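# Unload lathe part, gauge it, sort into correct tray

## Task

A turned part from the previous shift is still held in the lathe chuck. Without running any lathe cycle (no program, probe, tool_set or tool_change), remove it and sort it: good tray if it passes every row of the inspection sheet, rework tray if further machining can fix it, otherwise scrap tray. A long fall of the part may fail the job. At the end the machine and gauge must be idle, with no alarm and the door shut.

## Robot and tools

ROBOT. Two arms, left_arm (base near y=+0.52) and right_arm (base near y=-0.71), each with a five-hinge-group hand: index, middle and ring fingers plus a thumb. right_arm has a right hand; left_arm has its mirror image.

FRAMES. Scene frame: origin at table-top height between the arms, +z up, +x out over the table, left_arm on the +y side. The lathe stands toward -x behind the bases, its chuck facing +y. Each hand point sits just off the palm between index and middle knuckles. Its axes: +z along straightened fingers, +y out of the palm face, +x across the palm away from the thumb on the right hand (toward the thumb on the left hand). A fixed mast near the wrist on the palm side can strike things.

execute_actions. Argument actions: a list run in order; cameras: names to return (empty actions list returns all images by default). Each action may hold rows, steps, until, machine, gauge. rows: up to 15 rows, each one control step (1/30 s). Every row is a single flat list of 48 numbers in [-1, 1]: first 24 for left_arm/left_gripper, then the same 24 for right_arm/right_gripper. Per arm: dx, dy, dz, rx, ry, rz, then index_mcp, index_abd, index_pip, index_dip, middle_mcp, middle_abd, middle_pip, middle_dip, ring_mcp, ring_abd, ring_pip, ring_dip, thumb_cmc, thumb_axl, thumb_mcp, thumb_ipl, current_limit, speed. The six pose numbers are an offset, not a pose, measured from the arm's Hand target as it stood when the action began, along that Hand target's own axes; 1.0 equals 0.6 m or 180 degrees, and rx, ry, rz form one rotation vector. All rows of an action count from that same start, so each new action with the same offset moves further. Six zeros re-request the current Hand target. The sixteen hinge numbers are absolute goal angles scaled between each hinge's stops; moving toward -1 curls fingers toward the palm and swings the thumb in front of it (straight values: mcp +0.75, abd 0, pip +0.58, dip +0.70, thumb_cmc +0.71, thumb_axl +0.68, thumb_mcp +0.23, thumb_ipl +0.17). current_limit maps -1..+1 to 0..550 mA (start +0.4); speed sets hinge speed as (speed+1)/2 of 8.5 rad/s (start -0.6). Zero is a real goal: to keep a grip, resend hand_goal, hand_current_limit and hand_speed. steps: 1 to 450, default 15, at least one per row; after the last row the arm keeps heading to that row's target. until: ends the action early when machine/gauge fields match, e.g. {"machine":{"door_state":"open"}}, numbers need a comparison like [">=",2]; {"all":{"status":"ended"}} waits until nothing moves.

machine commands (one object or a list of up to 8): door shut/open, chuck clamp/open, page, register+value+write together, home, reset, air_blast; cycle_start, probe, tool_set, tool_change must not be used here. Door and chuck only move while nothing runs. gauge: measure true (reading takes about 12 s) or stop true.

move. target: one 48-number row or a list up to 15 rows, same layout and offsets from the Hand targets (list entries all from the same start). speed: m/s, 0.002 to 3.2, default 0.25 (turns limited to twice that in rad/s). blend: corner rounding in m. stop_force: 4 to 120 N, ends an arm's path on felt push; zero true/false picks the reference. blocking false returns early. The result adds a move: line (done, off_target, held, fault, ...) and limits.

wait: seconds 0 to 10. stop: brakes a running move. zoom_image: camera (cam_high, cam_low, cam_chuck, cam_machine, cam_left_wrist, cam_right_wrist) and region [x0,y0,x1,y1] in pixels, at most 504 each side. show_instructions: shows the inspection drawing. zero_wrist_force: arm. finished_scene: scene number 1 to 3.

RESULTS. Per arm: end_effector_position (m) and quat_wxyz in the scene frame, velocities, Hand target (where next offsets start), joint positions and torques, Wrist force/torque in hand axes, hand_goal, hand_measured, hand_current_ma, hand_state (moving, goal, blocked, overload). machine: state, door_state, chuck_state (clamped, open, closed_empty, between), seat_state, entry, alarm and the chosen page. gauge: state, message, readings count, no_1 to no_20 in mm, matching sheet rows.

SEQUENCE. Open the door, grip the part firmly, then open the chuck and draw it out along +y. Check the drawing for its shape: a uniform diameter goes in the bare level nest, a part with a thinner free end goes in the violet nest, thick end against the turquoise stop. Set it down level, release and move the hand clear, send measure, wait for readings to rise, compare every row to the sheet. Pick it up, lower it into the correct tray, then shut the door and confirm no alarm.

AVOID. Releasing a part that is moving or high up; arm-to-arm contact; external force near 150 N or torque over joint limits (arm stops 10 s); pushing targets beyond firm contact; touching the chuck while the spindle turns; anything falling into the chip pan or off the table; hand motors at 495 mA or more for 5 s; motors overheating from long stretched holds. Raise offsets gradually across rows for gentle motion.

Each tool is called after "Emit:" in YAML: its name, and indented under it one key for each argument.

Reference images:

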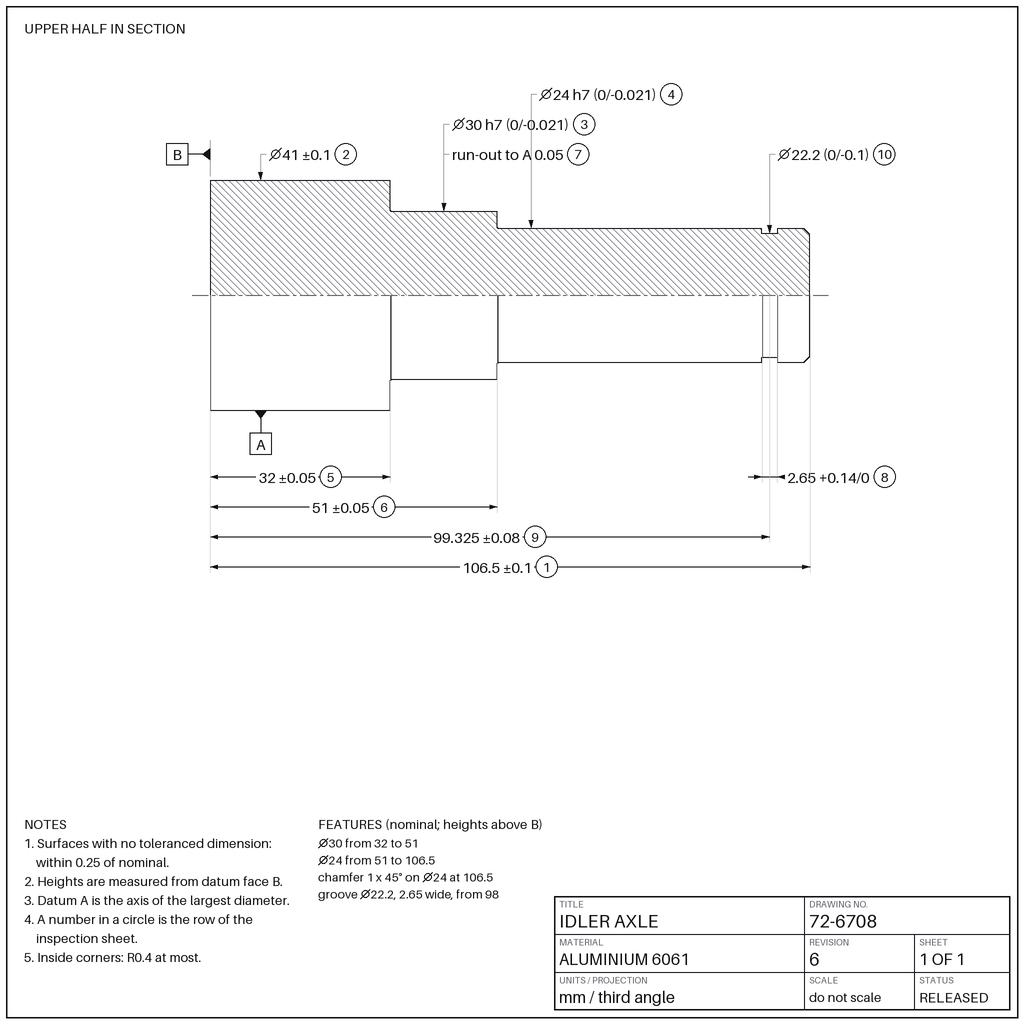

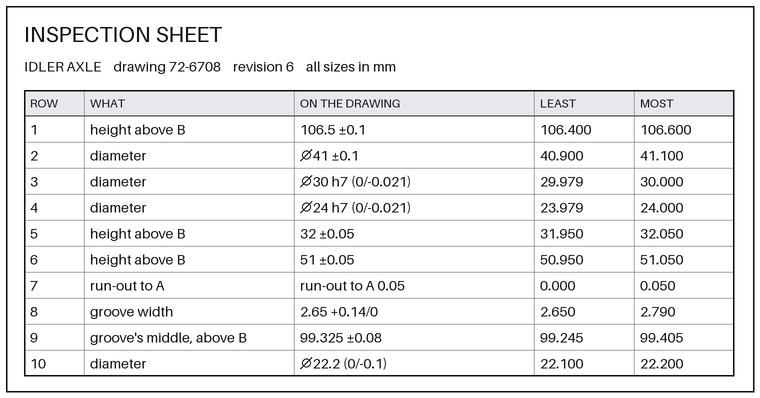

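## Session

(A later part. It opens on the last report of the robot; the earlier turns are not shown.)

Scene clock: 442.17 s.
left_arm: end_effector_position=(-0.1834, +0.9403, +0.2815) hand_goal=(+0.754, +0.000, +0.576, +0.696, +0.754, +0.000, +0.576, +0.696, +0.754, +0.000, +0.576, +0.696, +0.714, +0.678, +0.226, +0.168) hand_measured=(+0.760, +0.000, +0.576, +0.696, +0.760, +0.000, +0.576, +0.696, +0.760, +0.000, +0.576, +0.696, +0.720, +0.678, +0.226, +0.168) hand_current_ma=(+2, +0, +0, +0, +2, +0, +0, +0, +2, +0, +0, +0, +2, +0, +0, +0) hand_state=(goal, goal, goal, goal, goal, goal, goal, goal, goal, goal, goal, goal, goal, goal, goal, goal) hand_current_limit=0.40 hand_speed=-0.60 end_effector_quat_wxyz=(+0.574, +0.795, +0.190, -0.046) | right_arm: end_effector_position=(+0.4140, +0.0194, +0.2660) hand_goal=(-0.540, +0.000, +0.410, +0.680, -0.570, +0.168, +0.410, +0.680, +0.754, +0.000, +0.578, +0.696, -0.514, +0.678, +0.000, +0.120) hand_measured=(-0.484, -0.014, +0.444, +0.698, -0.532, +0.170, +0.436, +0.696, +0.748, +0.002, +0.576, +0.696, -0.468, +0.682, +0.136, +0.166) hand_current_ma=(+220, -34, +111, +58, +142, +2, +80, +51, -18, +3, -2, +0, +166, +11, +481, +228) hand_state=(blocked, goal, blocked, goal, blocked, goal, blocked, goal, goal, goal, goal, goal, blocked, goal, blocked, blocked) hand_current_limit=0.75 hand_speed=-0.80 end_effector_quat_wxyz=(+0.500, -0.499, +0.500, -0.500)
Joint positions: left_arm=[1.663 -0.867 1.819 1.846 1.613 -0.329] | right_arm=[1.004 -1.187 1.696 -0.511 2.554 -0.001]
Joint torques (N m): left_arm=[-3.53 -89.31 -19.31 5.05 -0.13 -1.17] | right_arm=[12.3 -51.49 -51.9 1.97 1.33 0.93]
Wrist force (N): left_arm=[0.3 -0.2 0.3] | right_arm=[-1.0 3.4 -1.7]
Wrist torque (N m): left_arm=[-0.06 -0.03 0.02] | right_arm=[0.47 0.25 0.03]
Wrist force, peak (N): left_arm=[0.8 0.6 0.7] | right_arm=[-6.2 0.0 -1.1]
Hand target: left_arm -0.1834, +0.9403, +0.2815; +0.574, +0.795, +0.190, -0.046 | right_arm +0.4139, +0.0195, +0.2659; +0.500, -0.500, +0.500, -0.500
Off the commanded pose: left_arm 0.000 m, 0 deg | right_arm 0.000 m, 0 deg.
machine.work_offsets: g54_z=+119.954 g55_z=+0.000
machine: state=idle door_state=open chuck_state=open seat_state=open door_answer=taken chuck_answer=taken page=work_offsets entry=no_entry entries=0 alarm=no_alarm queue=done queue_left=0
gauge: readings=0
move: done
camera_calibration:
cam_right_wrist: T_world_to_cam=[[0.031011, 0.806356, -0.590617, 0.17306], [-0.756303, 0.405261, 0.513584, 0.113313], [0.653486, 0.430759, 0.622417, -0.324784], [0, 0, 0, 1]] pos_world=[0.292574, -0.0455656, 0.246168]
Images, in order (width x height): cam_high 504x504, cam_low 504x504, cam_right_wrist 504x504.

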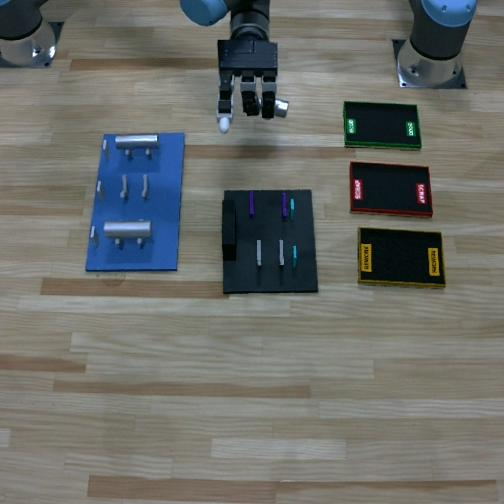

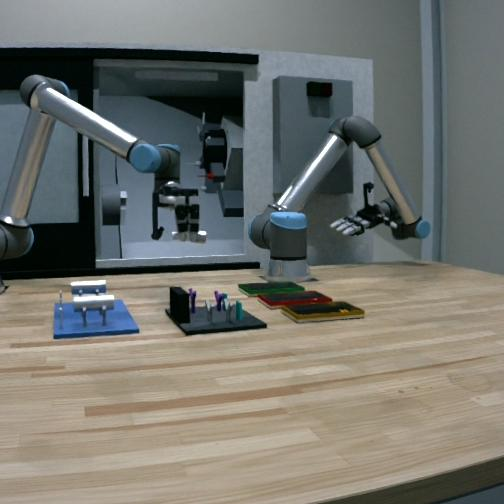

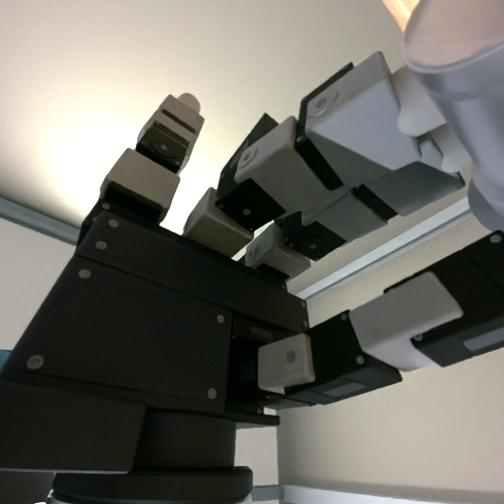

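Emit:
zoom_image:
  camera: "cam_high"
  region: [215, 180, 305, 225]

Emit:
zoom_image:
  camera: "cam_low"
  region: [160, 280, 270, 335]

Scaled by 5.600 from the camera's 504x504 image, which has a finer 720x720 frame.

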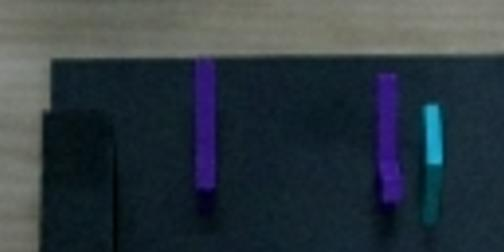

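Scaled by 4.582 from the camera's 504x504 image, which has a finer 720x720 frame.

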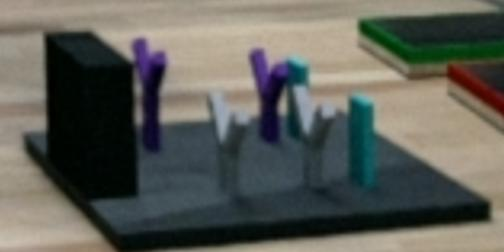

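Emit:
move:
  target: [0,0,0,0,0,0,0.754,0,0.576,0.696,0.754,0,0.576,0.696,0.754,0,0.576,0.696,0.714,0.678,0.226,0.168,0.4,-0.6,-0.0225,0.1767,0.276,0,-0.043,0.025,-0.54,0,0.41,0.68,-0.57,0.167,0.41,0.68,0.753,0,0.577,0.696,-0.514,0.677,0.0,0.12,0.75,-0.8]
  speed: 0.12
  cameras: ["cam_high","cam_low","cam_right_wrist"]

Emit:
zoom_image:
  camera: "cam_high"
  region: [210, 140, 320, 230]

Emit:
zoom_image:
  camera: "cam_low"
  region: [160, 235, 280, 335]

Scene clock: 481.77 s.
left_arm: end_effector_position=(-0.1834, +0.9403, +0.2815) hand_goal=(+0.754, +0.000, +0.576, +0.696, +0.754, +0.000, +0.576, +0.696, +0.754, +0.000, +0.576, +0.696, +0.714, +0.678, +0.226, +0.168) hand_measured=(+0.760, +0.000, +0.576, +0.696, +0.760, +0.000, +0.576, +0.696, +0.760, +0.000, +0.576, +0.696, +0.720, +0.678, +0.226, +0.168) hand_current_ma=(+2, +0, +0, +0, +2, +0, +0, +0, +2, +0, +0, +0, +2, +0, +0, +0) hand_state=(goal, goal, goal, goal, goal, goal, goal, goal, goal, goal, goal, goal, goal, goal, goal, goal) hand_current_limit=0.40 hand_speed=-0.60 end_effector_quat_wxyz=(+0.574, +0.795, +0.190, -0.046) | right_arm: end_effector_position=(+0.5798, +0.0330, +0.1601) hand_goal=(-0.540, +0.000, +0.410, +0.680, -0.570, +0.168, +0.410, +0.680, +0.754, +0.000, +0.578, +0.696, -0.514, +0.678, +0.000, +0.120) hand_measured=(-0.484, -0.016, +0.444, +0.698, -0.532, +0.166, +0.436, +0.696, +0.746, +0.002, +0.576, +0.696, -0.470, +0.682, +0.136, +0.166) hand_current_ma=(+220, -42, +111, +58, +141, -2, +80, +51, -20, +3, -2, +0, +159, +11, +481, +228) hand_state=(blocked, goal, blocked, goal, blocked, goal, blocked, goal, goal, goal, goal, goal, blocked, goal, blocked, blocked) hand_current_limit=0.75 hand_speed=-0.80 end_effector_quat_wxyz=(+0.552, -0.512, +0.484, -0.445) end_effector_velocity=(-0.001, -0.001, +0.001) end_effector_angular_velocity=(-0.002, +0.000, -0.003)
Joint positions: left_arm=[1.663 -0.867 1.819 1.846 1.613 -0.329] | right_arm=[0.806 -1.016 1.653 -0.646 2.222 0.074]
Joint velocities: left_arm=[within noise] | right_arm=[0.002 -0.002 0.001 0.001 0.005 -0.002]
Joint torques (N m): left_arm=[-2.78 -88.86 -20 4.91 -0.05 -1.27] | right_arm=[21.38 -91.37 -35.3 1.59 1.38 -1.32]
Wrist force (N): left_arm=[0.1 -0.2 0.3] | right_arm=[-1.4 3.7 -1.2]
Wrist torque (N m): left_arm=[-0.05 -0.01 0.00] | right_arm=[0.42 0.28 -0.30]
Wrist force, peak (N): left_arm=[1.2 -0.2 0.7] | right_arm=[-0.7 5.4 0.6]
Hand target: left_arm -0.1834, +0.9403, +0.2815; +0.574, +0.795, +0.190, -0.046 | right_arm +0.5796, +0.0330, +0.1600; +0.552, -0.512, +0.484, -0.445
Off the commanded pose: left_arm 0.000 m, 0 deg | right_arm 0.000 m, 0 deg.
machine.work_offsets: g54_z=+119.954 g55_z=+0.000
machine: state=idle door_state=open chuck_state=open seat_state=open door_answer=taken chuck_answer=taken page=work_offsets entry=no_entry entries=0 alarm=no_alarm queue=done queue_left=0
gauge: readings=0
move: done
camera_calibration:
cam_right_wrist: T_world_to_cam=[[-0.0807932, 0.846951, -0.525497, 0.147476], [-0.801316, 0.258348, 0.539582, 0.314405], [0.59276, 0.464684, 0.657803, -0.344595], [0, 0, 0, 1]] pos_world=[0.468115, -0.0460023, 0.134527]
Images, in order (width x height): cam_high 504x504, cam_low 504x504, cam_right_wrist 504x504.

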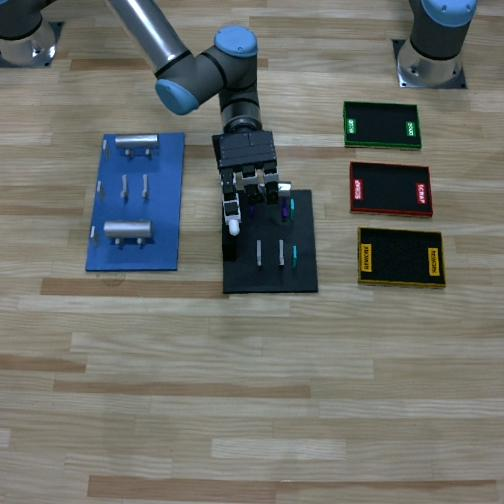

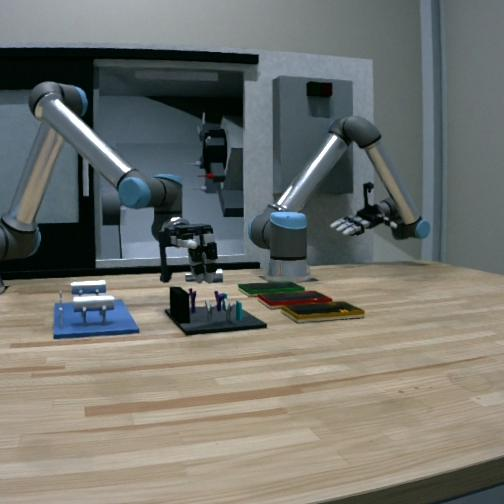

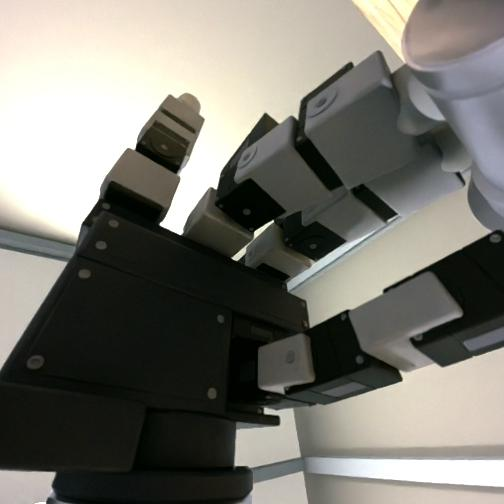

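Scaled by 4.582 from the camera's 504x504 image, which has a finer 720x720 frame.

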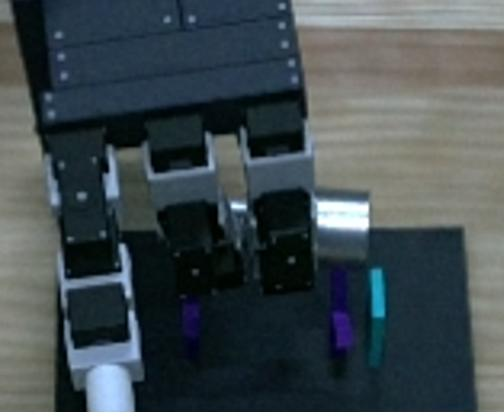

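Scaled by 4.200 from the camera's 504x504 image, which has a finer 720x720 frame.

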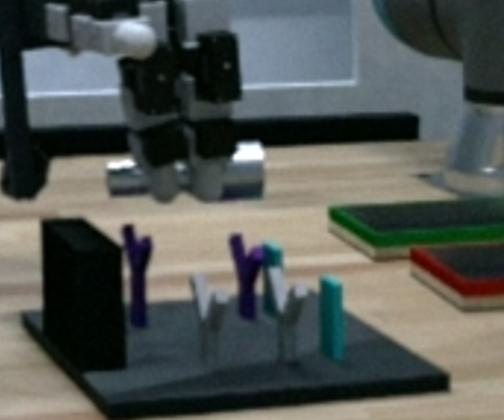

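Emit:
move:
  target: [0,0,0,0,0,0,0.754,0,0.576,0.696,0.754,0,0.576,0.696,0.754,0,0.576,0.696,0.714,0.678,0.226,0.168,0.4,-0.6,0.0026,0.0332,0,0,0,0,-0.54,0,0.41,0.68,-0.57,0.167,0.41,0.68,0.753,0,0.577,0.696,-0.514,0.677,0.0,0.12,0.75,-0.8]
  speed: 0.05
  stop_force: 6
  cameras: ["cam_high","cam_low"]

Emit:
zoom_image:
  camera: "cam_high"
  region: [240, 170, 310, 230]

Emit:
zoom_image:
  camera: "cam_low"
  region: [170, 250, 250, 330]

Scene clock: 496.63 s.
left_arm: end_effector_position=(-0.1834, +0.9403, +0.2815) hand_goal=(+0.754, +0.000, +0.576, +0.696, +0.754, +0.000, +0.576, +0.696, +0.754, +0.000, +0.576, +0.696, +0.714, +0.678, +0.226, +0.168) hand_measured=(+0.760, +0.000, +0.576, +0.696, +0.760, +0.000, +0.576, +0.696, +0.760, +0.000, +0.576, +0.696, +0.720, +0.678, +0.226, +0.168) hand_current_ma=(+2, +0, +0, +0, +2, +0, +0, +0, +2, +0, +0, +0, +2, +0, +0, +0) hand_state=(goal, goal, goal, goal, goal, goal, goal, goal, goal, goal, goal, goal, goal, goal, goal, goal) hand_current_limit=0.40 hand_speed=-0.60 end_effector_quat_wxyz=(+0.574, +0.795, +0.190, -0.046) | right_arm: end_effector_position=(+0.5797, +0.0330, +0.1401) hand_goal=(-0.540, +0.000, +0.410, +0.680, -0.570, +0.168, +0.410, +0.680, +0.754, +0.000, +0.578, +0.696, -0.514, +0.678, +0.000, +0.120) hand_measured=(-0.484, -0.016, +0.444, +0.698, -0.532, +0.166, +0.436, +0.696, +0.746, +0.002, +0.576, +0.696, -0.470, +0.682, +0.136, +0.166) hand_current_ma=(+220, -42, +111, +58, +141, -2, +80, +51, -20, +3, -2, +0, +159, +11, +481, +228) hand_state=(blocked, goal, blocked, goal, blocked, goal, blocked, goal, goal, goal, goal, goal, blocked, goal, blocked, blocked) hand_current_limit=0.75 hand_speed=-0.80 end_effector_quat_wxyz=(+0.552, -0.512, +0.484, -0.445)
Joint positions: left_arm=[1.663 -0.867 1.819 1.846 1.613 -0.329] | right_arm=[0.807 -0.996 1.663 -0.675 2.221 0.074]
Joint torques (N m): left_arm=[-1.71 -89.96 -20.74 4.96 -0.25 -1.44] | right_arm=[-12.88 -93.51 -49.25 1.46 -1.6 -0.13]
Wrist force (N): left_arm=[0.1 0.3 0.5] | right_arm=[-1.3 4.1 -0.9]
Wrist torque (N m): left_arm=[-0.01 -0.01 -0.02] | right_arm=[0.49 0.28 -0.25]
Wrist force, peak (N): left_arm=[1.2 -0.1 0.4] | right_arm=[-1.1 4.7 -0.7]
Hand target: left_arm -0.1834, +0.9403, +0.2815; +0.574, +0.795, +0.190, -0.046 | right_arm +0.5797, +0.0330, +0.1401; +0.552, -0.512, +0.484, -0.445
Off the commanded pose: left_arm 0.000 m, 0 deg | right_arm 0.000 m, 0 deg.
machine.work_offsets: g54_z=+119.954 g55_z=+0.000
machine: state=idle door_state=open chuck_state=open seat_state=open door_answer=taken chuck_answer=taken page=work_offsets entry=no_entry entries=0 alarm=no_alarm queue=done queue_left=0
gauge: readings=0
move: done
Images, in order (width x height): cam_high 504x504, cam_low 504x504.

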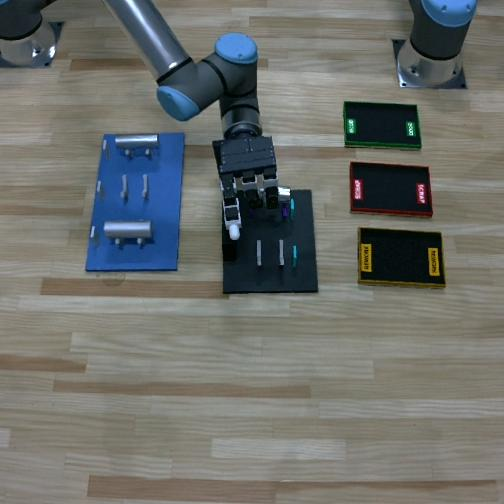

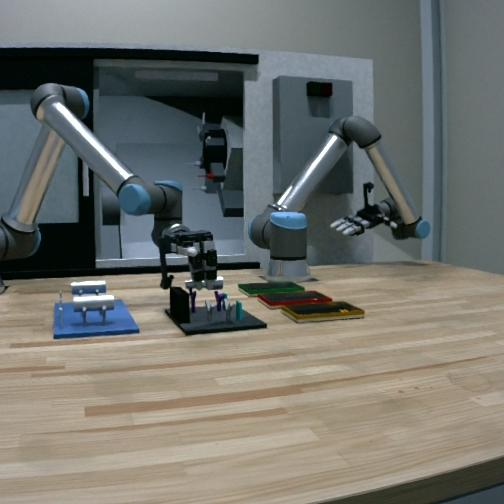

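Scaled by 7.200 from the camera's 504x504 image, which has a finer 720x720 frame.

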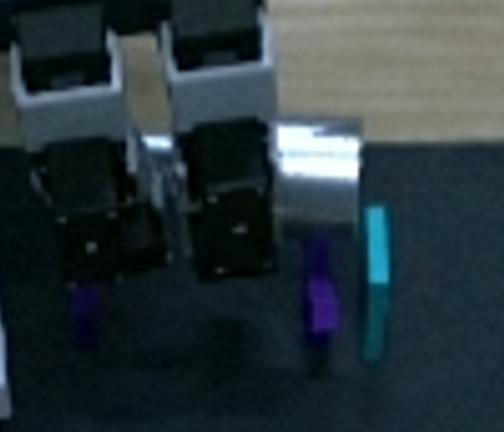

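Scaled by 6.300 from the camera's 504x504 image, which has a finer 720x720 frame.

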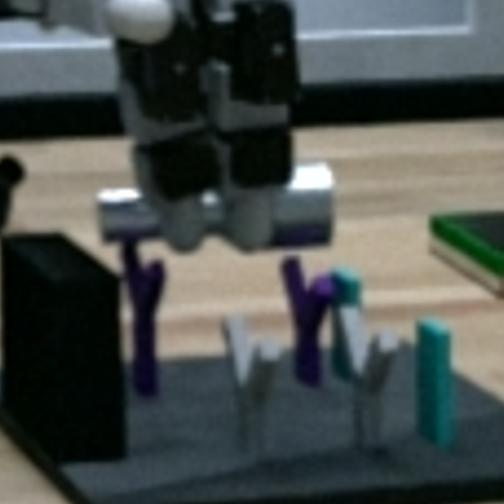

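Emit:
move:
  target: [0,0,0,0,0,0,0.754,0,0.576,0.696,0.754,0,0.576,0.696,0.754,0,0.576,0.696,0.714,0.678,0.226,0.168,0.4,-0.6,0.0061,0.0581,0.0102,0,0,0,-0.54,0,0.41,0.68,-0.57,0.167,0.41,0.68,0.753,0,0.577,0.696,-0.514,0.677,0.0,0.12,0.75,-0.8]
  speed: 0.02
  stop_force: 4
  cameras: ["cam_high","cam_low"]

Emit:
zoom_image:
  camera: "cam_high"
  region: [240, 170, 310, 230]

Emit:
zoom_image:
  camera: "cam_low"
  region: [170, 250, 250, 330]

Scene clock: 519.70 s.
left_arm: end_effector_position=(-0.1834, +0.9403, +0.2815) hand_goal=(+0.754, +0.000, +0.576, +0.696, +0.754, +0.000, +0.576, +0.696, +0.754, +0.000, +0.576, +0.696, +0.714, +0.678, +0.226, +0.168) hand_measured=(+0.760, +0.000, +0.576, +0.696, +0.760, +0.000, +0.576, +0.696, +0.760, +0.000, +0.576, +0.696, +0.720, +0.678, +0.226, +0.168) hand_current_ma=(+2, +0, +0, +0, +2, +0, +0, +0, +2, +0, +0, +0, +2, +0, +0, +0) hand_state=(goal, goal, goal, goal, goal, goal, goal, goal, goal, goal, goal, goal, goal, goal, goal, goal) hand_current_limit=0.40 hand_speed=-0.60 end_effector_quat_wxyz=(+0.574, +0.795, +0.190, -0.046) | right_arm: end_effector_position=(+0.5833, +0.0330, +0.1209) hand_goal=(-0.540, +0.000, +0.410, +0.680, -0.570, +0.168, +0.410, +0.680, +0.754, +0.000, +0.578, +0.696, -0.514, +0.678, +0.000, +0.120) hand_measured=(-0.482, -0.020, +0.452, +0.698, -0.528, +0.164, +0.434, +0.696, +0.746, +0.002, +0.576, +0.696, -0.474, +0.682, +0.126, +0.162) hand_current_ma=(+233, -53, +145, +58, +157, -7, +79, +48, -20, +3, -2, +0, +146, +11, +481, +210) hand_state=(blocked, blocked, blocked, goal, blocked, goal, blocked, goal, goal, goal, goal, goal, blocked, goal, blocked, blocked) hand_current_limit=0.75 hand_speed=-0.80 end_effector_quat_wxyz=(+0.552, -0.512, +0.484, -0.445)
Joint positions: left_arm=[1.663 -0.867 1.819 1.846 1.613 -0.329] | right_arm=[0.803 -0.973 1.667 -0.701 2.218 0.074]
Joint torques (N m): left_arm=[-3.34 -90.89 -19.61 5.11 -0.2 -1.33] | right_arm=[17.82 -95.29 -47.83 1.22 1.2 1.39]
Wrist force (N): left_arm=[0.6 0.0 0.1] | right_arm=[-1.1 3.6 -0.7]
Wrist torque (N m): left_arm=[-0.02 -0.09 0.03] | right_arm=[0.42 0.25 -0.27]
Wrist force, peak (N): left_arm=[1.2 0.5 0.5] | right_arm=[-1.5 4.6 -1.0]
Hand target: left_arm -0.1834, +0.9403, +0.2815; +0.574, +0.795, +0.190, -0.046 | right_arm +0.5833, +0.0330, +0.1209; +0.552, -0.512, +0.484, -0.445 (not the last commanded pose)
Off the commanded pose: left_arm 0.000 m, 0 deg | right_arm 0.016 m, 0 deg.
machine.work_offsets: g54_z=+119.954 g55_z=+0.000
machine: state=idle door_state=open chuck_state=open seat_state=open door_answer=taken chuck_answer=taken page=work_offsets entry=no_entry entries=0 alarm=no_alarm queue=done queue_left=0
gauge: readings=0
move: contact (right_arm)
Images, in order (width x height): cam_high 504x504, cam_low 504x504.

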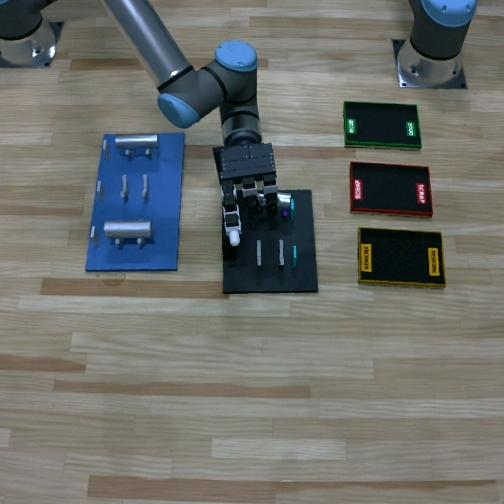

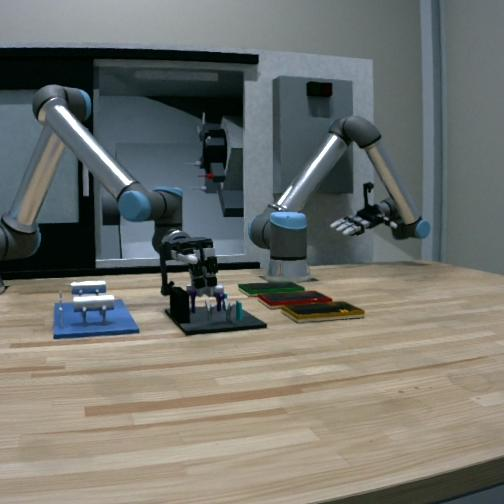

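Scaled by 7.200 from the camera's 504x504 image, which has a finer 720x720 frame.

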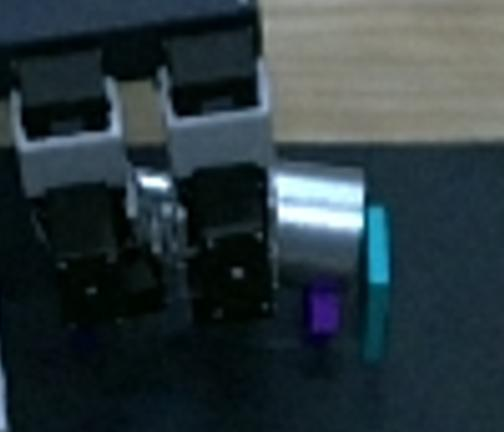

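Scaled by 6.300 from the camera's 504x504 image, which has a finer 720x720 frame.

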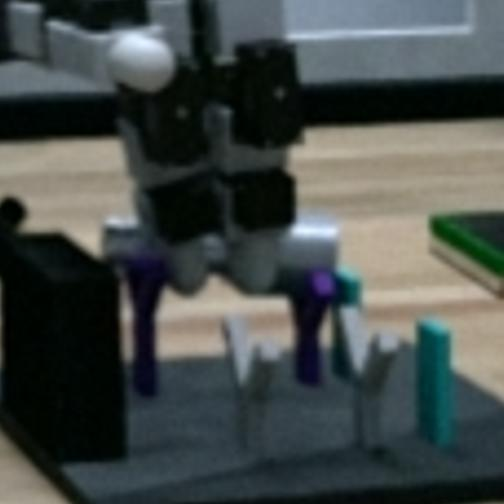

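Emit:
move:
  target: [0,0,0,0,0,0,0.754,0,0.576,0.696,0.754,0,0.576,0.696,0.754,0,0.576,0.696,0.714,0.678,0.226,0.168,0.4,-0.6,0.001,-0.0067,0.0115,0,0,0,-0.54,0,0.41,0.68,-0.57,0.167,0.41,0.68,0.753,0,0.577,0.696,-0.514,0.677,0.0,0.12,0.75,-0.8]
  speed: 0.03

Emit:
move:
  target: [0,0,0,0,0,0,0.754,0,0.576,0.696,0.754,0,0.576,0.696,0.754,0,0.576,0.696,0.714,0.678,0.226,0.168,0.4,-0.6,0.0026,0.0332,-0.0002,0,0,0,-0.54,0,0.41,0.68,-0.57,0.167,0.41,0.68,0.753,0,0.577,0.696,-0.514,0.677,0.0,0.12,0.75,-0.8]
  speed: 0.02
  stop_force: 4
  cameras: ["cam_high","cam_low"]

Emit:
zoom_image:
  camera: "cam_high"
  region: [240, 170, 310, 230]

Emit:
zoom_image:
  camera: "cam_low"
  region: [170, 250, 250, 330]

Scene clock: 540.70 s.
left_arm: end_effector_position=(-0.1834, +0.9403, +0.2815) hand_goal=(+0.754, +0.000, +0.576, +0.696, +0.754, +0.000, +0.576, +0.696, +0.754, +0.000, +0.576, +0.696, +0.714, +0.678, +0.226, +0.168) hand_measured=(+0.760, +0.000, +0.576, +0.696, +0.760, +0.000, +0.576, +0.696, +0.760, +0.000, +0.576, +0.696, +0.720, +0.678, +0.226, +0.168) hand_current_ma=(+2, +0, +0, +0, +2, +0, +0, +0, +2, +0, +0, +0, +2, +0, +0, +0) hand_state=(goal, goal, goal, goal, goal, goal, goal, goal, goal, goal, goal, goal, goal, goal, goal, goal) hand_current_limit=0.40 hand_speed=-0.60 end_effector_quat_wxyz=(+0.574, +0.795, +0.190, -0.046) | right_arm: end_effector_position=(+0.5903, +0.0331, +0.1250) hand_goal=(-0.540, +0.000, +0.410, +0.680, -0.570, +0.168, +0.410, +0.680, +0.754, +0.000, +0.578, +0.696, -0.514, +0.678, +0.000, +0.120) hand_measured=(-0.482, -0.016, +0.452, +0.698, -0.526, +0.164, +0.436, +0.696, +0.746, +0.002, +0.576, +0.696, -0.478, +0.682, +0.126, +0.162) hand_current_ma=(+233, -43, +145, +58, +163, -7, +87, +48, -20, +3, -2, +0, +126, +11, +481, +210) hand_state=(blocked, goal, blocked, goal, blocked, goal, blocked, goal, goal, goal, goal, goal, blocked, goal, blocked, blocked) hand_current_limit=0.75 hand_speed=-0.80 end_effector_quat_wxyz=(+0.552, -0.512, +0.484, -0.445)
Joint positions: left_arm=[1.663 -0.867 1.819 1.846 1.613 -0.329] | right_arm=[0.797 -0.973 1.656 -0.691 2.212 0.074]
Joint torques (N m): left_arm=[-1.77 -91.31 -20.05 5.09 -0.34 -1.48] | right_arm=[-6.8 -62.76 -37.64 -1.72 0.18 1.77]
Wrist force (N): left_arm=[0.3 0.1 0.3] | right_arm=[-0.9 2.9 -2.3]
Wrist torque (N m): left_arm=[-0.01 -0.05 0.01] | right_arm=[0.30 0.05 -0.10]
Wrist force, peak (N): left_arm=[1.3 -0.3 0.2] | right_arm=[-0.9 4.8 -0.7]
Hand target: left_arm -0.1834, +0.9403, +0.2815; +0.574, +0.795, +0.190, -0.046 | right_arm +0.5902, +0.0330, +0.1249; +0.552, -0.512, +0.484, -0.445
Off the commanded pose: left_arm 0.000 m, 0 deg | right_arm 0.000 m, 0 deg.
machine.work_offsets: g54_z=+119.954 g55_z=+0.000
machine: state=idle door_state=open chuck_state=open seat_state=open door_answer=taken chuck_answer=taken page=work_offsets entry=no_entry entries=0 alarm=no_alarm queue=done queue_left=0
gauge: readings=0
move: done

Scene clock: 542.33 s.
left_arm: end_effector_position=(-0.1834, +0.9403, +0.2815) hand_goal=(+0.754, +0.000, +0.576, +0.696, +0.754, +0.000, +0.576, +0.696, +0.754, +0.000, +0.576, +0.696, +0.714, +0.678, +0.226, +0.168) hand_measured=(+0.760, +0.000, +0.576, +0.696, +0.760, +0.000, +0.576, +0.696, +0.760, +0.000, +0.576, +0.696, +0.720, +0.678, +0.226, +0.168) hand_current_ma=(+2, +0, +0, +0, +2, +0, +0, +0, +2, +0, +0, +0, +2, +0, +0, +0) hand_state=(goal, goal, goal, goal, goal, goal, goal, goal, goal, goal, goal, goal, goal, goal, goal, goal) hand_current_limit=0.40 hand_speed=-0.60 end_effector_quat_wxyz=(+0.574, +0.795, +0.190, -0.046) | right_arm: end_effector_position=(+0.5903, +0.0330, +0.1159) hand_goal=(-0.540, +0.000, +0.410, +0.680, -0.570, +0.168, +0.410, +0.680, +0.754, +0.000, +0.578, +0.696, -0.514, +0.678, +0.000, +0.120) hand_measured=(-0.490, -0.006, +0.446, +0.696, -0.526, +0.174, +0.436, +0.694, +0.746, +0.002, +0.576, +0.696, -0.484, +0.682, +0.136, +0.162) hand_current_ma=(+194, -14, +125, +47, +171, +14, +81, +39, -21, +3, -2, +0, +102, +11, +481, +210) hand_state=(blocked, goal, blocked, goal, blocked, goal, blocked, goal, goal, goal, goal, goal, blocked, goal, blocked, blocked) hand_current_limit=0.75 hand_speed=-0.80 end_effector_quat_wxyz=(+0.552, -0.512, +0.484, -0.445)
Joint positions: left_arm=[1.663 -0.867 1.819 1.846 1.613 -0.329] | right_arm=[0.797 -0.963 1.66 -0.705 2.212 0.074]
Joint torques (N m): left_arm=[-0.3 -90.65 -20 5.02 -0.35 -1.13] | right_arm=[1.94 -95.06 -46.68 1.3 0.74 1.73]
Wrist force (N): left_arm=[0.2 0.0 0.4] | right_arm=[-2.0 3.2 -1.7]
Wrist torque (N m): left_arm=[-0.03 -0.03 0.00] | right_arm=[0.36 0.19 -0.17]
Wrist force, peak (N): left_arm=[0.8 -0.2 0.9] | right_arm=[-3.1 -2.4 -4.8]
Hand target: left_arm -0.1834, +0.9403, +0.2815; +0.574, +0.795, +0.190, -0.046 | right_arm +0.5903, +0.0330, +0.1159; +0.552, -0.512, +0.484, -0.445 (not the last commanded pose)
Off the commanded pose: left_arm 0.000 m, 0 deg | right_arm 0.011 m, 0 deg.
machine.work_offsets: g54_z=+119.954 g55_z=+0.000
machine: state=idle door_state=open chuck_state=open seat_state=open door_answer=taken chuck_answer=taken page=work_offsets entry=no_entry entries=0 alarm=no_alarm queue=done queue_left=0
gauge: readings=0
move: contact (right_arm)
Images, in order (width x height): cam_high 504x504, cam_low 504x504.

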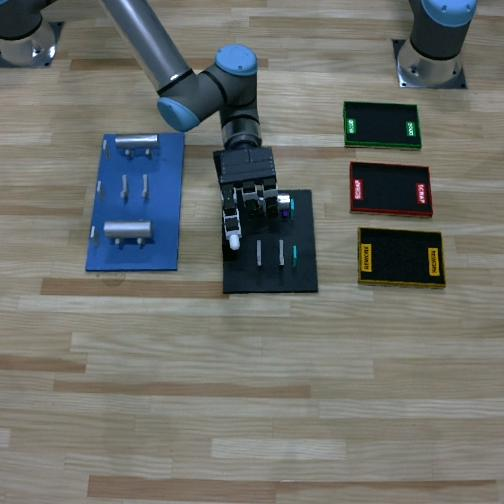

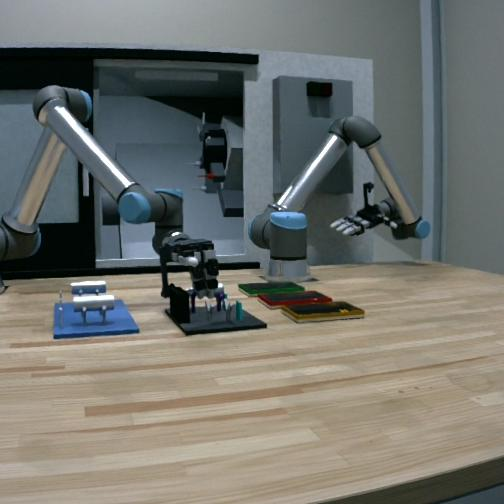

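Scaled by 7.200 from the camera's 504x504 image, which has a finer 720x720 frame.

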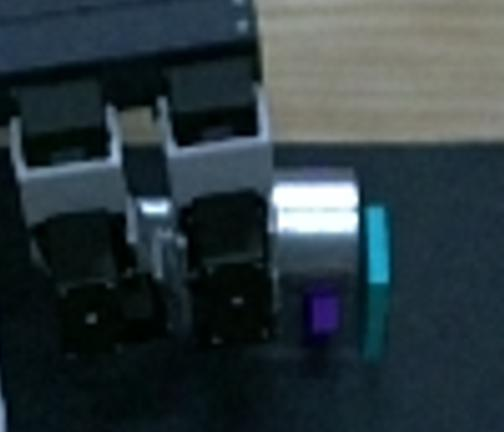

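Scaled by 6.300 from the camera's 504x504 image, which has a finer 720x720 frame.

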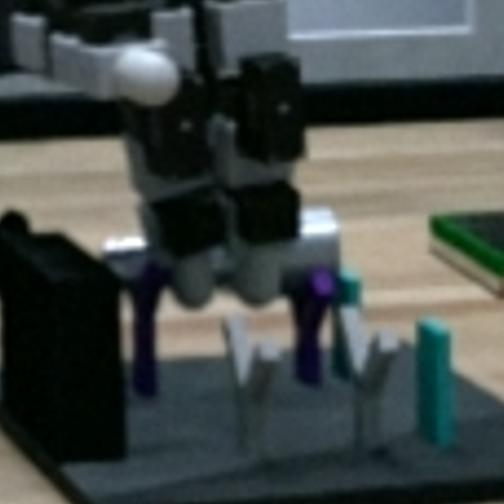

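Emit:
move:
  target: [0,0,0,0,0,0,0.754,0,0.576,0.696,0.754,0,0.576,0.696,0.754,0,0.576,0.696,0.714,0.678,0.226,0.168,0.4,-0.6,-0.0165,0.0013,0.0022,0,0,0,-0.54,0,0.41,0.68,-0.57,0.167,0.41,0.68,0.753,0,0.577,0.696,-0.514,0.677,0.0,0.12,0.75,-0.8]
  speed: 0.01
  stop_force: 4
  cameras: ["cam_high","cam_low"]

Emit:
zoom_image:
  camera: "cam_high"
  region: [240, 170, 310, 230]

Emit:
zoom_image:
  camera: "cam_low"
  region: [170, 250, 250, 330]

Scene clock: 553.07 s.
left_arm: end_effector_position=(-0.1834, +0.9403, +0.2815) hand_goal=(+0.754, +0.000, +0.576, +0.696, +0.754, +0.000, +0.576, +0.696, +0.754, +0.000, +0.576, +0.696, +0.714, +0.678, +0.226, +0.168) hand_measured=(+0.760, +0.000, +0.576, +0.696, +0.760, +0.000, +0.576, +0.696, +0.760, +0.000, +0.576, +0.696, +0.720, +0.678, +0.226, +0.168) hand_current_ma=(+2, +0, +0, +0, +2, +0, +0, +0, +2, +0, +0, +0, +2, +0, +0, +0) hand_state=(goal, goal, goal, goal, goal, goal, goal, goal, goal, goal, goal, goal, goal, goal, goal, goal) hand_current_limit=0.40 hand_speed=-0.60 end_effector_quat_wxyz=(+0.574, +0.795, +0.190, -0.046) | right_arm: end_effector_position=(+0.5902, +0.0401, +0.1159) hand_goal=(-0.540, +0.000, +0.410, +0.680, -0.570, +0.168, +0.410, +0.680, +0.754, +0.000, +0.578, +0.696, -0.514, +0.678, +0.000, +0.120) hand_measured=(-0.490, -0.024, +0.446, +0.696, -0.526, +0.158, +0.436, +0.694, +0.746, +0.002, +0.576, +0.696, -0.498, +0.680, +0.136, +0.162) hand_current_ma=(+194, -65, +125, +47, +171, -25, +81, +39, -21, +3, -2, +0, +46, +7, +481, +210) hand_state=(blocked, blocked, blocked, goal, blocked, goal, blocked, goal, goal, goal, goal, goal, goal, goal, blocked, blocked) hand_current_limit=0.75 hand_speed=-0.80 end_effector_quat_wxyz=(+0.552, -0.512, +0.484, -0.445)
Joint positions: left_arm=[1.663 -0.867 1.819 1.846 1.613 -0.329] | right_arm=[0.804 -0.956 1.646 -0.698 2.219 0.074]
Joint torques (N m): left_arm=[-2.22 -91.98 -20.02 5 -0.2 -1.6] | right_arm=[-21.03 -94.97 -34.04 -4.9 -1.99 1.7]
Wrist force (N): left_arm=[0.2 -0.1 0.6] | right_arm=[-0.9 1.6 -4.1]
Wrist torque (N m): left_arm=[-0.07 -0.02 0.00] | right_arm=[0.24 0.11 -0.13]
Wrist force, peak (N): left_arm=[1.0 -0.2 0.7] | right_arm=[-2.3 4.2 -1.6]
Hand target: left_arm -0.1834, +0.9403, +0.2815; +0.574, +0.795, +0.190, -0.046 | right_arm +0.5902, +0.0401, +0.1159; +0.552, -0.512, +0.484, -0.445 (not the last commanded pose)
Off the commanded pose: left_arm 0.000 m, 0 deg | right_arm 0.003 m, 0 deg.
machine.work_offsets: g54_z=+119.954 g55_z=+0.000
machine: state=idle door_state=open chuck_state=open seat_state=open door_answer=taken chuck_answer=taken page=work_offsets entry=no_entry entries=0 alarm=no_alarm queue=done queue_left=0
gauge: readings=0
move: contact (right_arm)
Images, in order (width x height): cam_high 504x504, cam_low 504x504.

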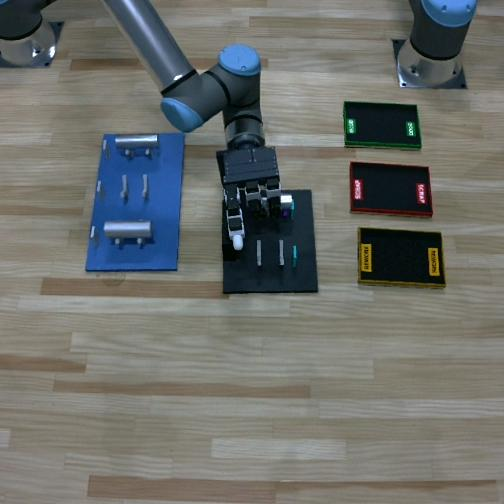

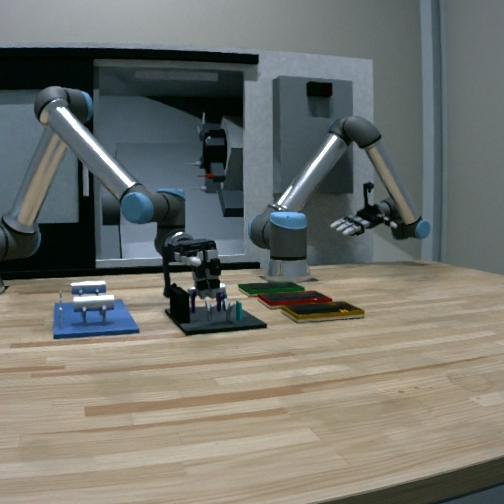

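Scaled by 7.200 from the camera's 504x504 image, which has a finer 720x720 frame.

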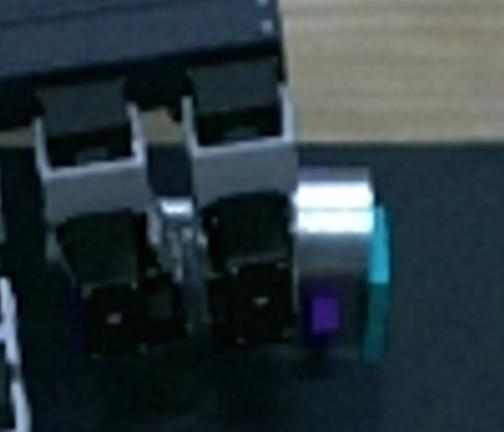

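Scaled by 6.300 from the camera's 504x504 image, which has a finer 720x720 frame.

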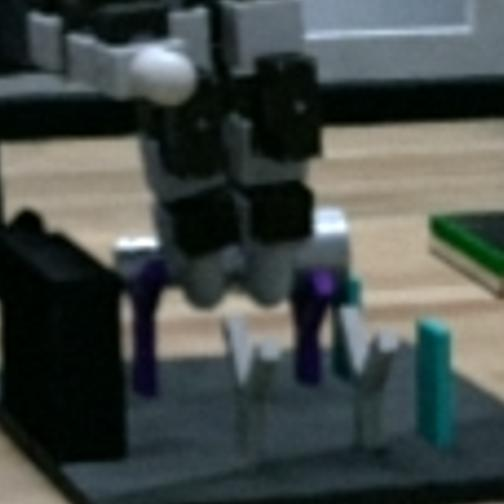

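Emit:
execute_actions:
  actions:
    - {"rows":[[0,0,0,0,0,0,0.754,0,0.576,0.696,0.754,0,0.576,0.696,0.754,0,0.576,0.696,0.714,0.678,0.226,0.168,0.4,-0.6,0,0,0,0,0,0,-0.34,0,0.431,0.696,-0.34,0.167,0.431,0.696,0.753,0,0.577,0.696,-0.514,0.677,0.3,0.168,0.4,-0.92]],"steps":110}
  cameras: ["cam_high","cam_low"]

Emit:
zoom_image:
  camera: "cam_high"
  region: [240, 170, 310, 230]

Emit:
zoom_image:
  camera: "cam_low"
  region: [170, 250, 250, 330]

Scene clock: 562.30 s.
left_arm: end_effector_position=(-0.1834, +0.9403, +0.2815) hand_goal=(+0.754, +0.000, +0.576, +0.696, +0.754, +0.000, +0.576, +0.696, +0.754, +0.000, +0.576, +0.696, +0.714, +0.678, +0.226, +0.168) hand_measured=(+0.760, +0.000, +0.576, +0.696, +0.760, +0.000, +0.576, +0.696, +0.760, +0.000, +0.576, +0.696, +0.720, +0.678, +0.226, +0.168) hand_current_ma=(+2, +0, +0, +0, +2, +0, +0, +0, +2, +0, +0, +0, +2, +0, +0, +0) hand_state=(goal, goal, goal, goal, goal, goal, goal, goal, goal, goal, goal, goal, goal, goal, goal, goal) hand_current_limit=0.40 hand_speed=-0.60 end_effector_quat_wxyz=(+0.574, +0.795, +0.190, -0.046) | right_arm: end_effector_position=(+0.5903, +0.0401, +0.1159) hand_goal=(-0.340, +0.000, +0.432, +0.696, -0.340, +0.168, +0.432, +0.696, +0.754, +0.000, +0.578, +0.696, -0.514, +0.678, +0.300, +0.168) hand_measured=(-0.346, -0.004, +0.434, +0.698, -0.346, +0.162, +0.434, +0.698, +0.746, +0.002, +0.576, +0.696, -0.512, +0.680, +0.296, +0.170) hand_current_ma=(-19, -7, +6, +6, -18, -11, +4, +5, -21, +3, -2, +0, +2, +5, -9, +6) hand_state=(goal, goal, goal, goal, goal, goal, goal, goal, goal, goal, goal, goal, goal, goal, goal, goal) hand_current_limit=0.40 hand_speed=-0.92 end_effector_quat_wxyz=(+0.552, -0.512, +0.484, -0.445)
Joint positions: left_arm=[1.663 -0.867 1.819 1.846 1.613 -0.329] | right_arm=[0.804 -0.956 1.646 -0.698 2.219 0.074]
Joint torques (N m): left_arm=[-1.82 -91 -20.88 5.2 -0.13 -1.54] | right_arm=[-5.22 -84.59 -42.41 -0.76 -0.61 1.66]
Wrist force (N): left_arm=[0.5 -0.1 0.5] | right_arm=[-1.0 1.7 -0.8]
Wrist torque (N m): left_arm=[-0.07 -0.06 0.03] | right_arm=[0.36 0.22 -0.16]
Wrist force, peak (N): left_arm=[0.7 -0.2 1.0] | right_arm=[-1.2 1.8 -4.4]
Hand target: left_arm -0.1834, +0.9403, +0.2815; +0.574, +0.795, +0.190, -0.046 | right_arm +0.5902, +0.0401, +0.1159; +0.552, -0.512, +0.484, -0.445
Off the commanded pose: left_arm 0.000 m, 0 deg | right_arm 0.000 m, 0 deg.
machine.work_offsets: g54_z=+119.954 g55_z=+0.000
machine: state=idle door_state=open chuck_state=open seat_state=open door_answer=taken chuck_answer=taken page=work_offsets entry=no_entry entries=0 alarm=no_alarm queue=done queue_left=0
gauge: readings=0
Images, in order (width x height): cam_high 504x504, cam_low 504x504.

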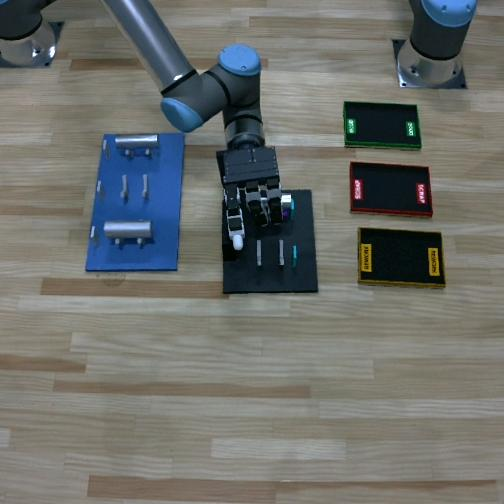

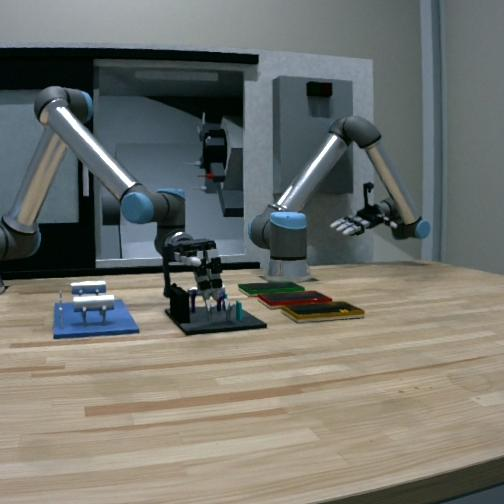

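Scaled by 7.200 from the camera's 504x504 image, which has a finer 720x720 frame.

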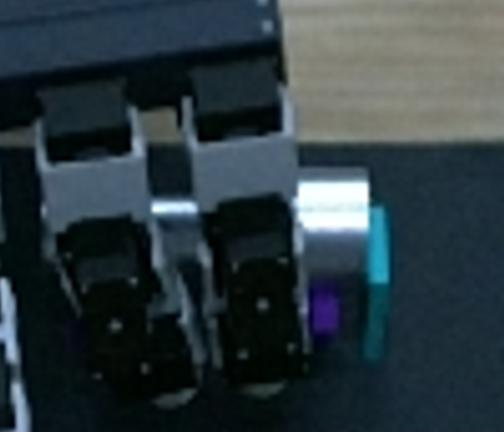

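Scaled by 6.300 from the camera's 504x504 image, which has a finer 720x720 frame.

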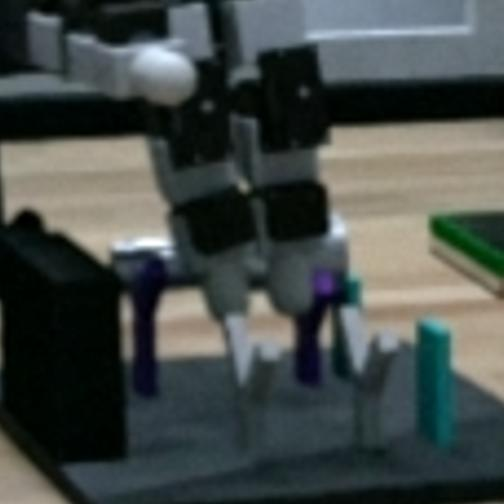

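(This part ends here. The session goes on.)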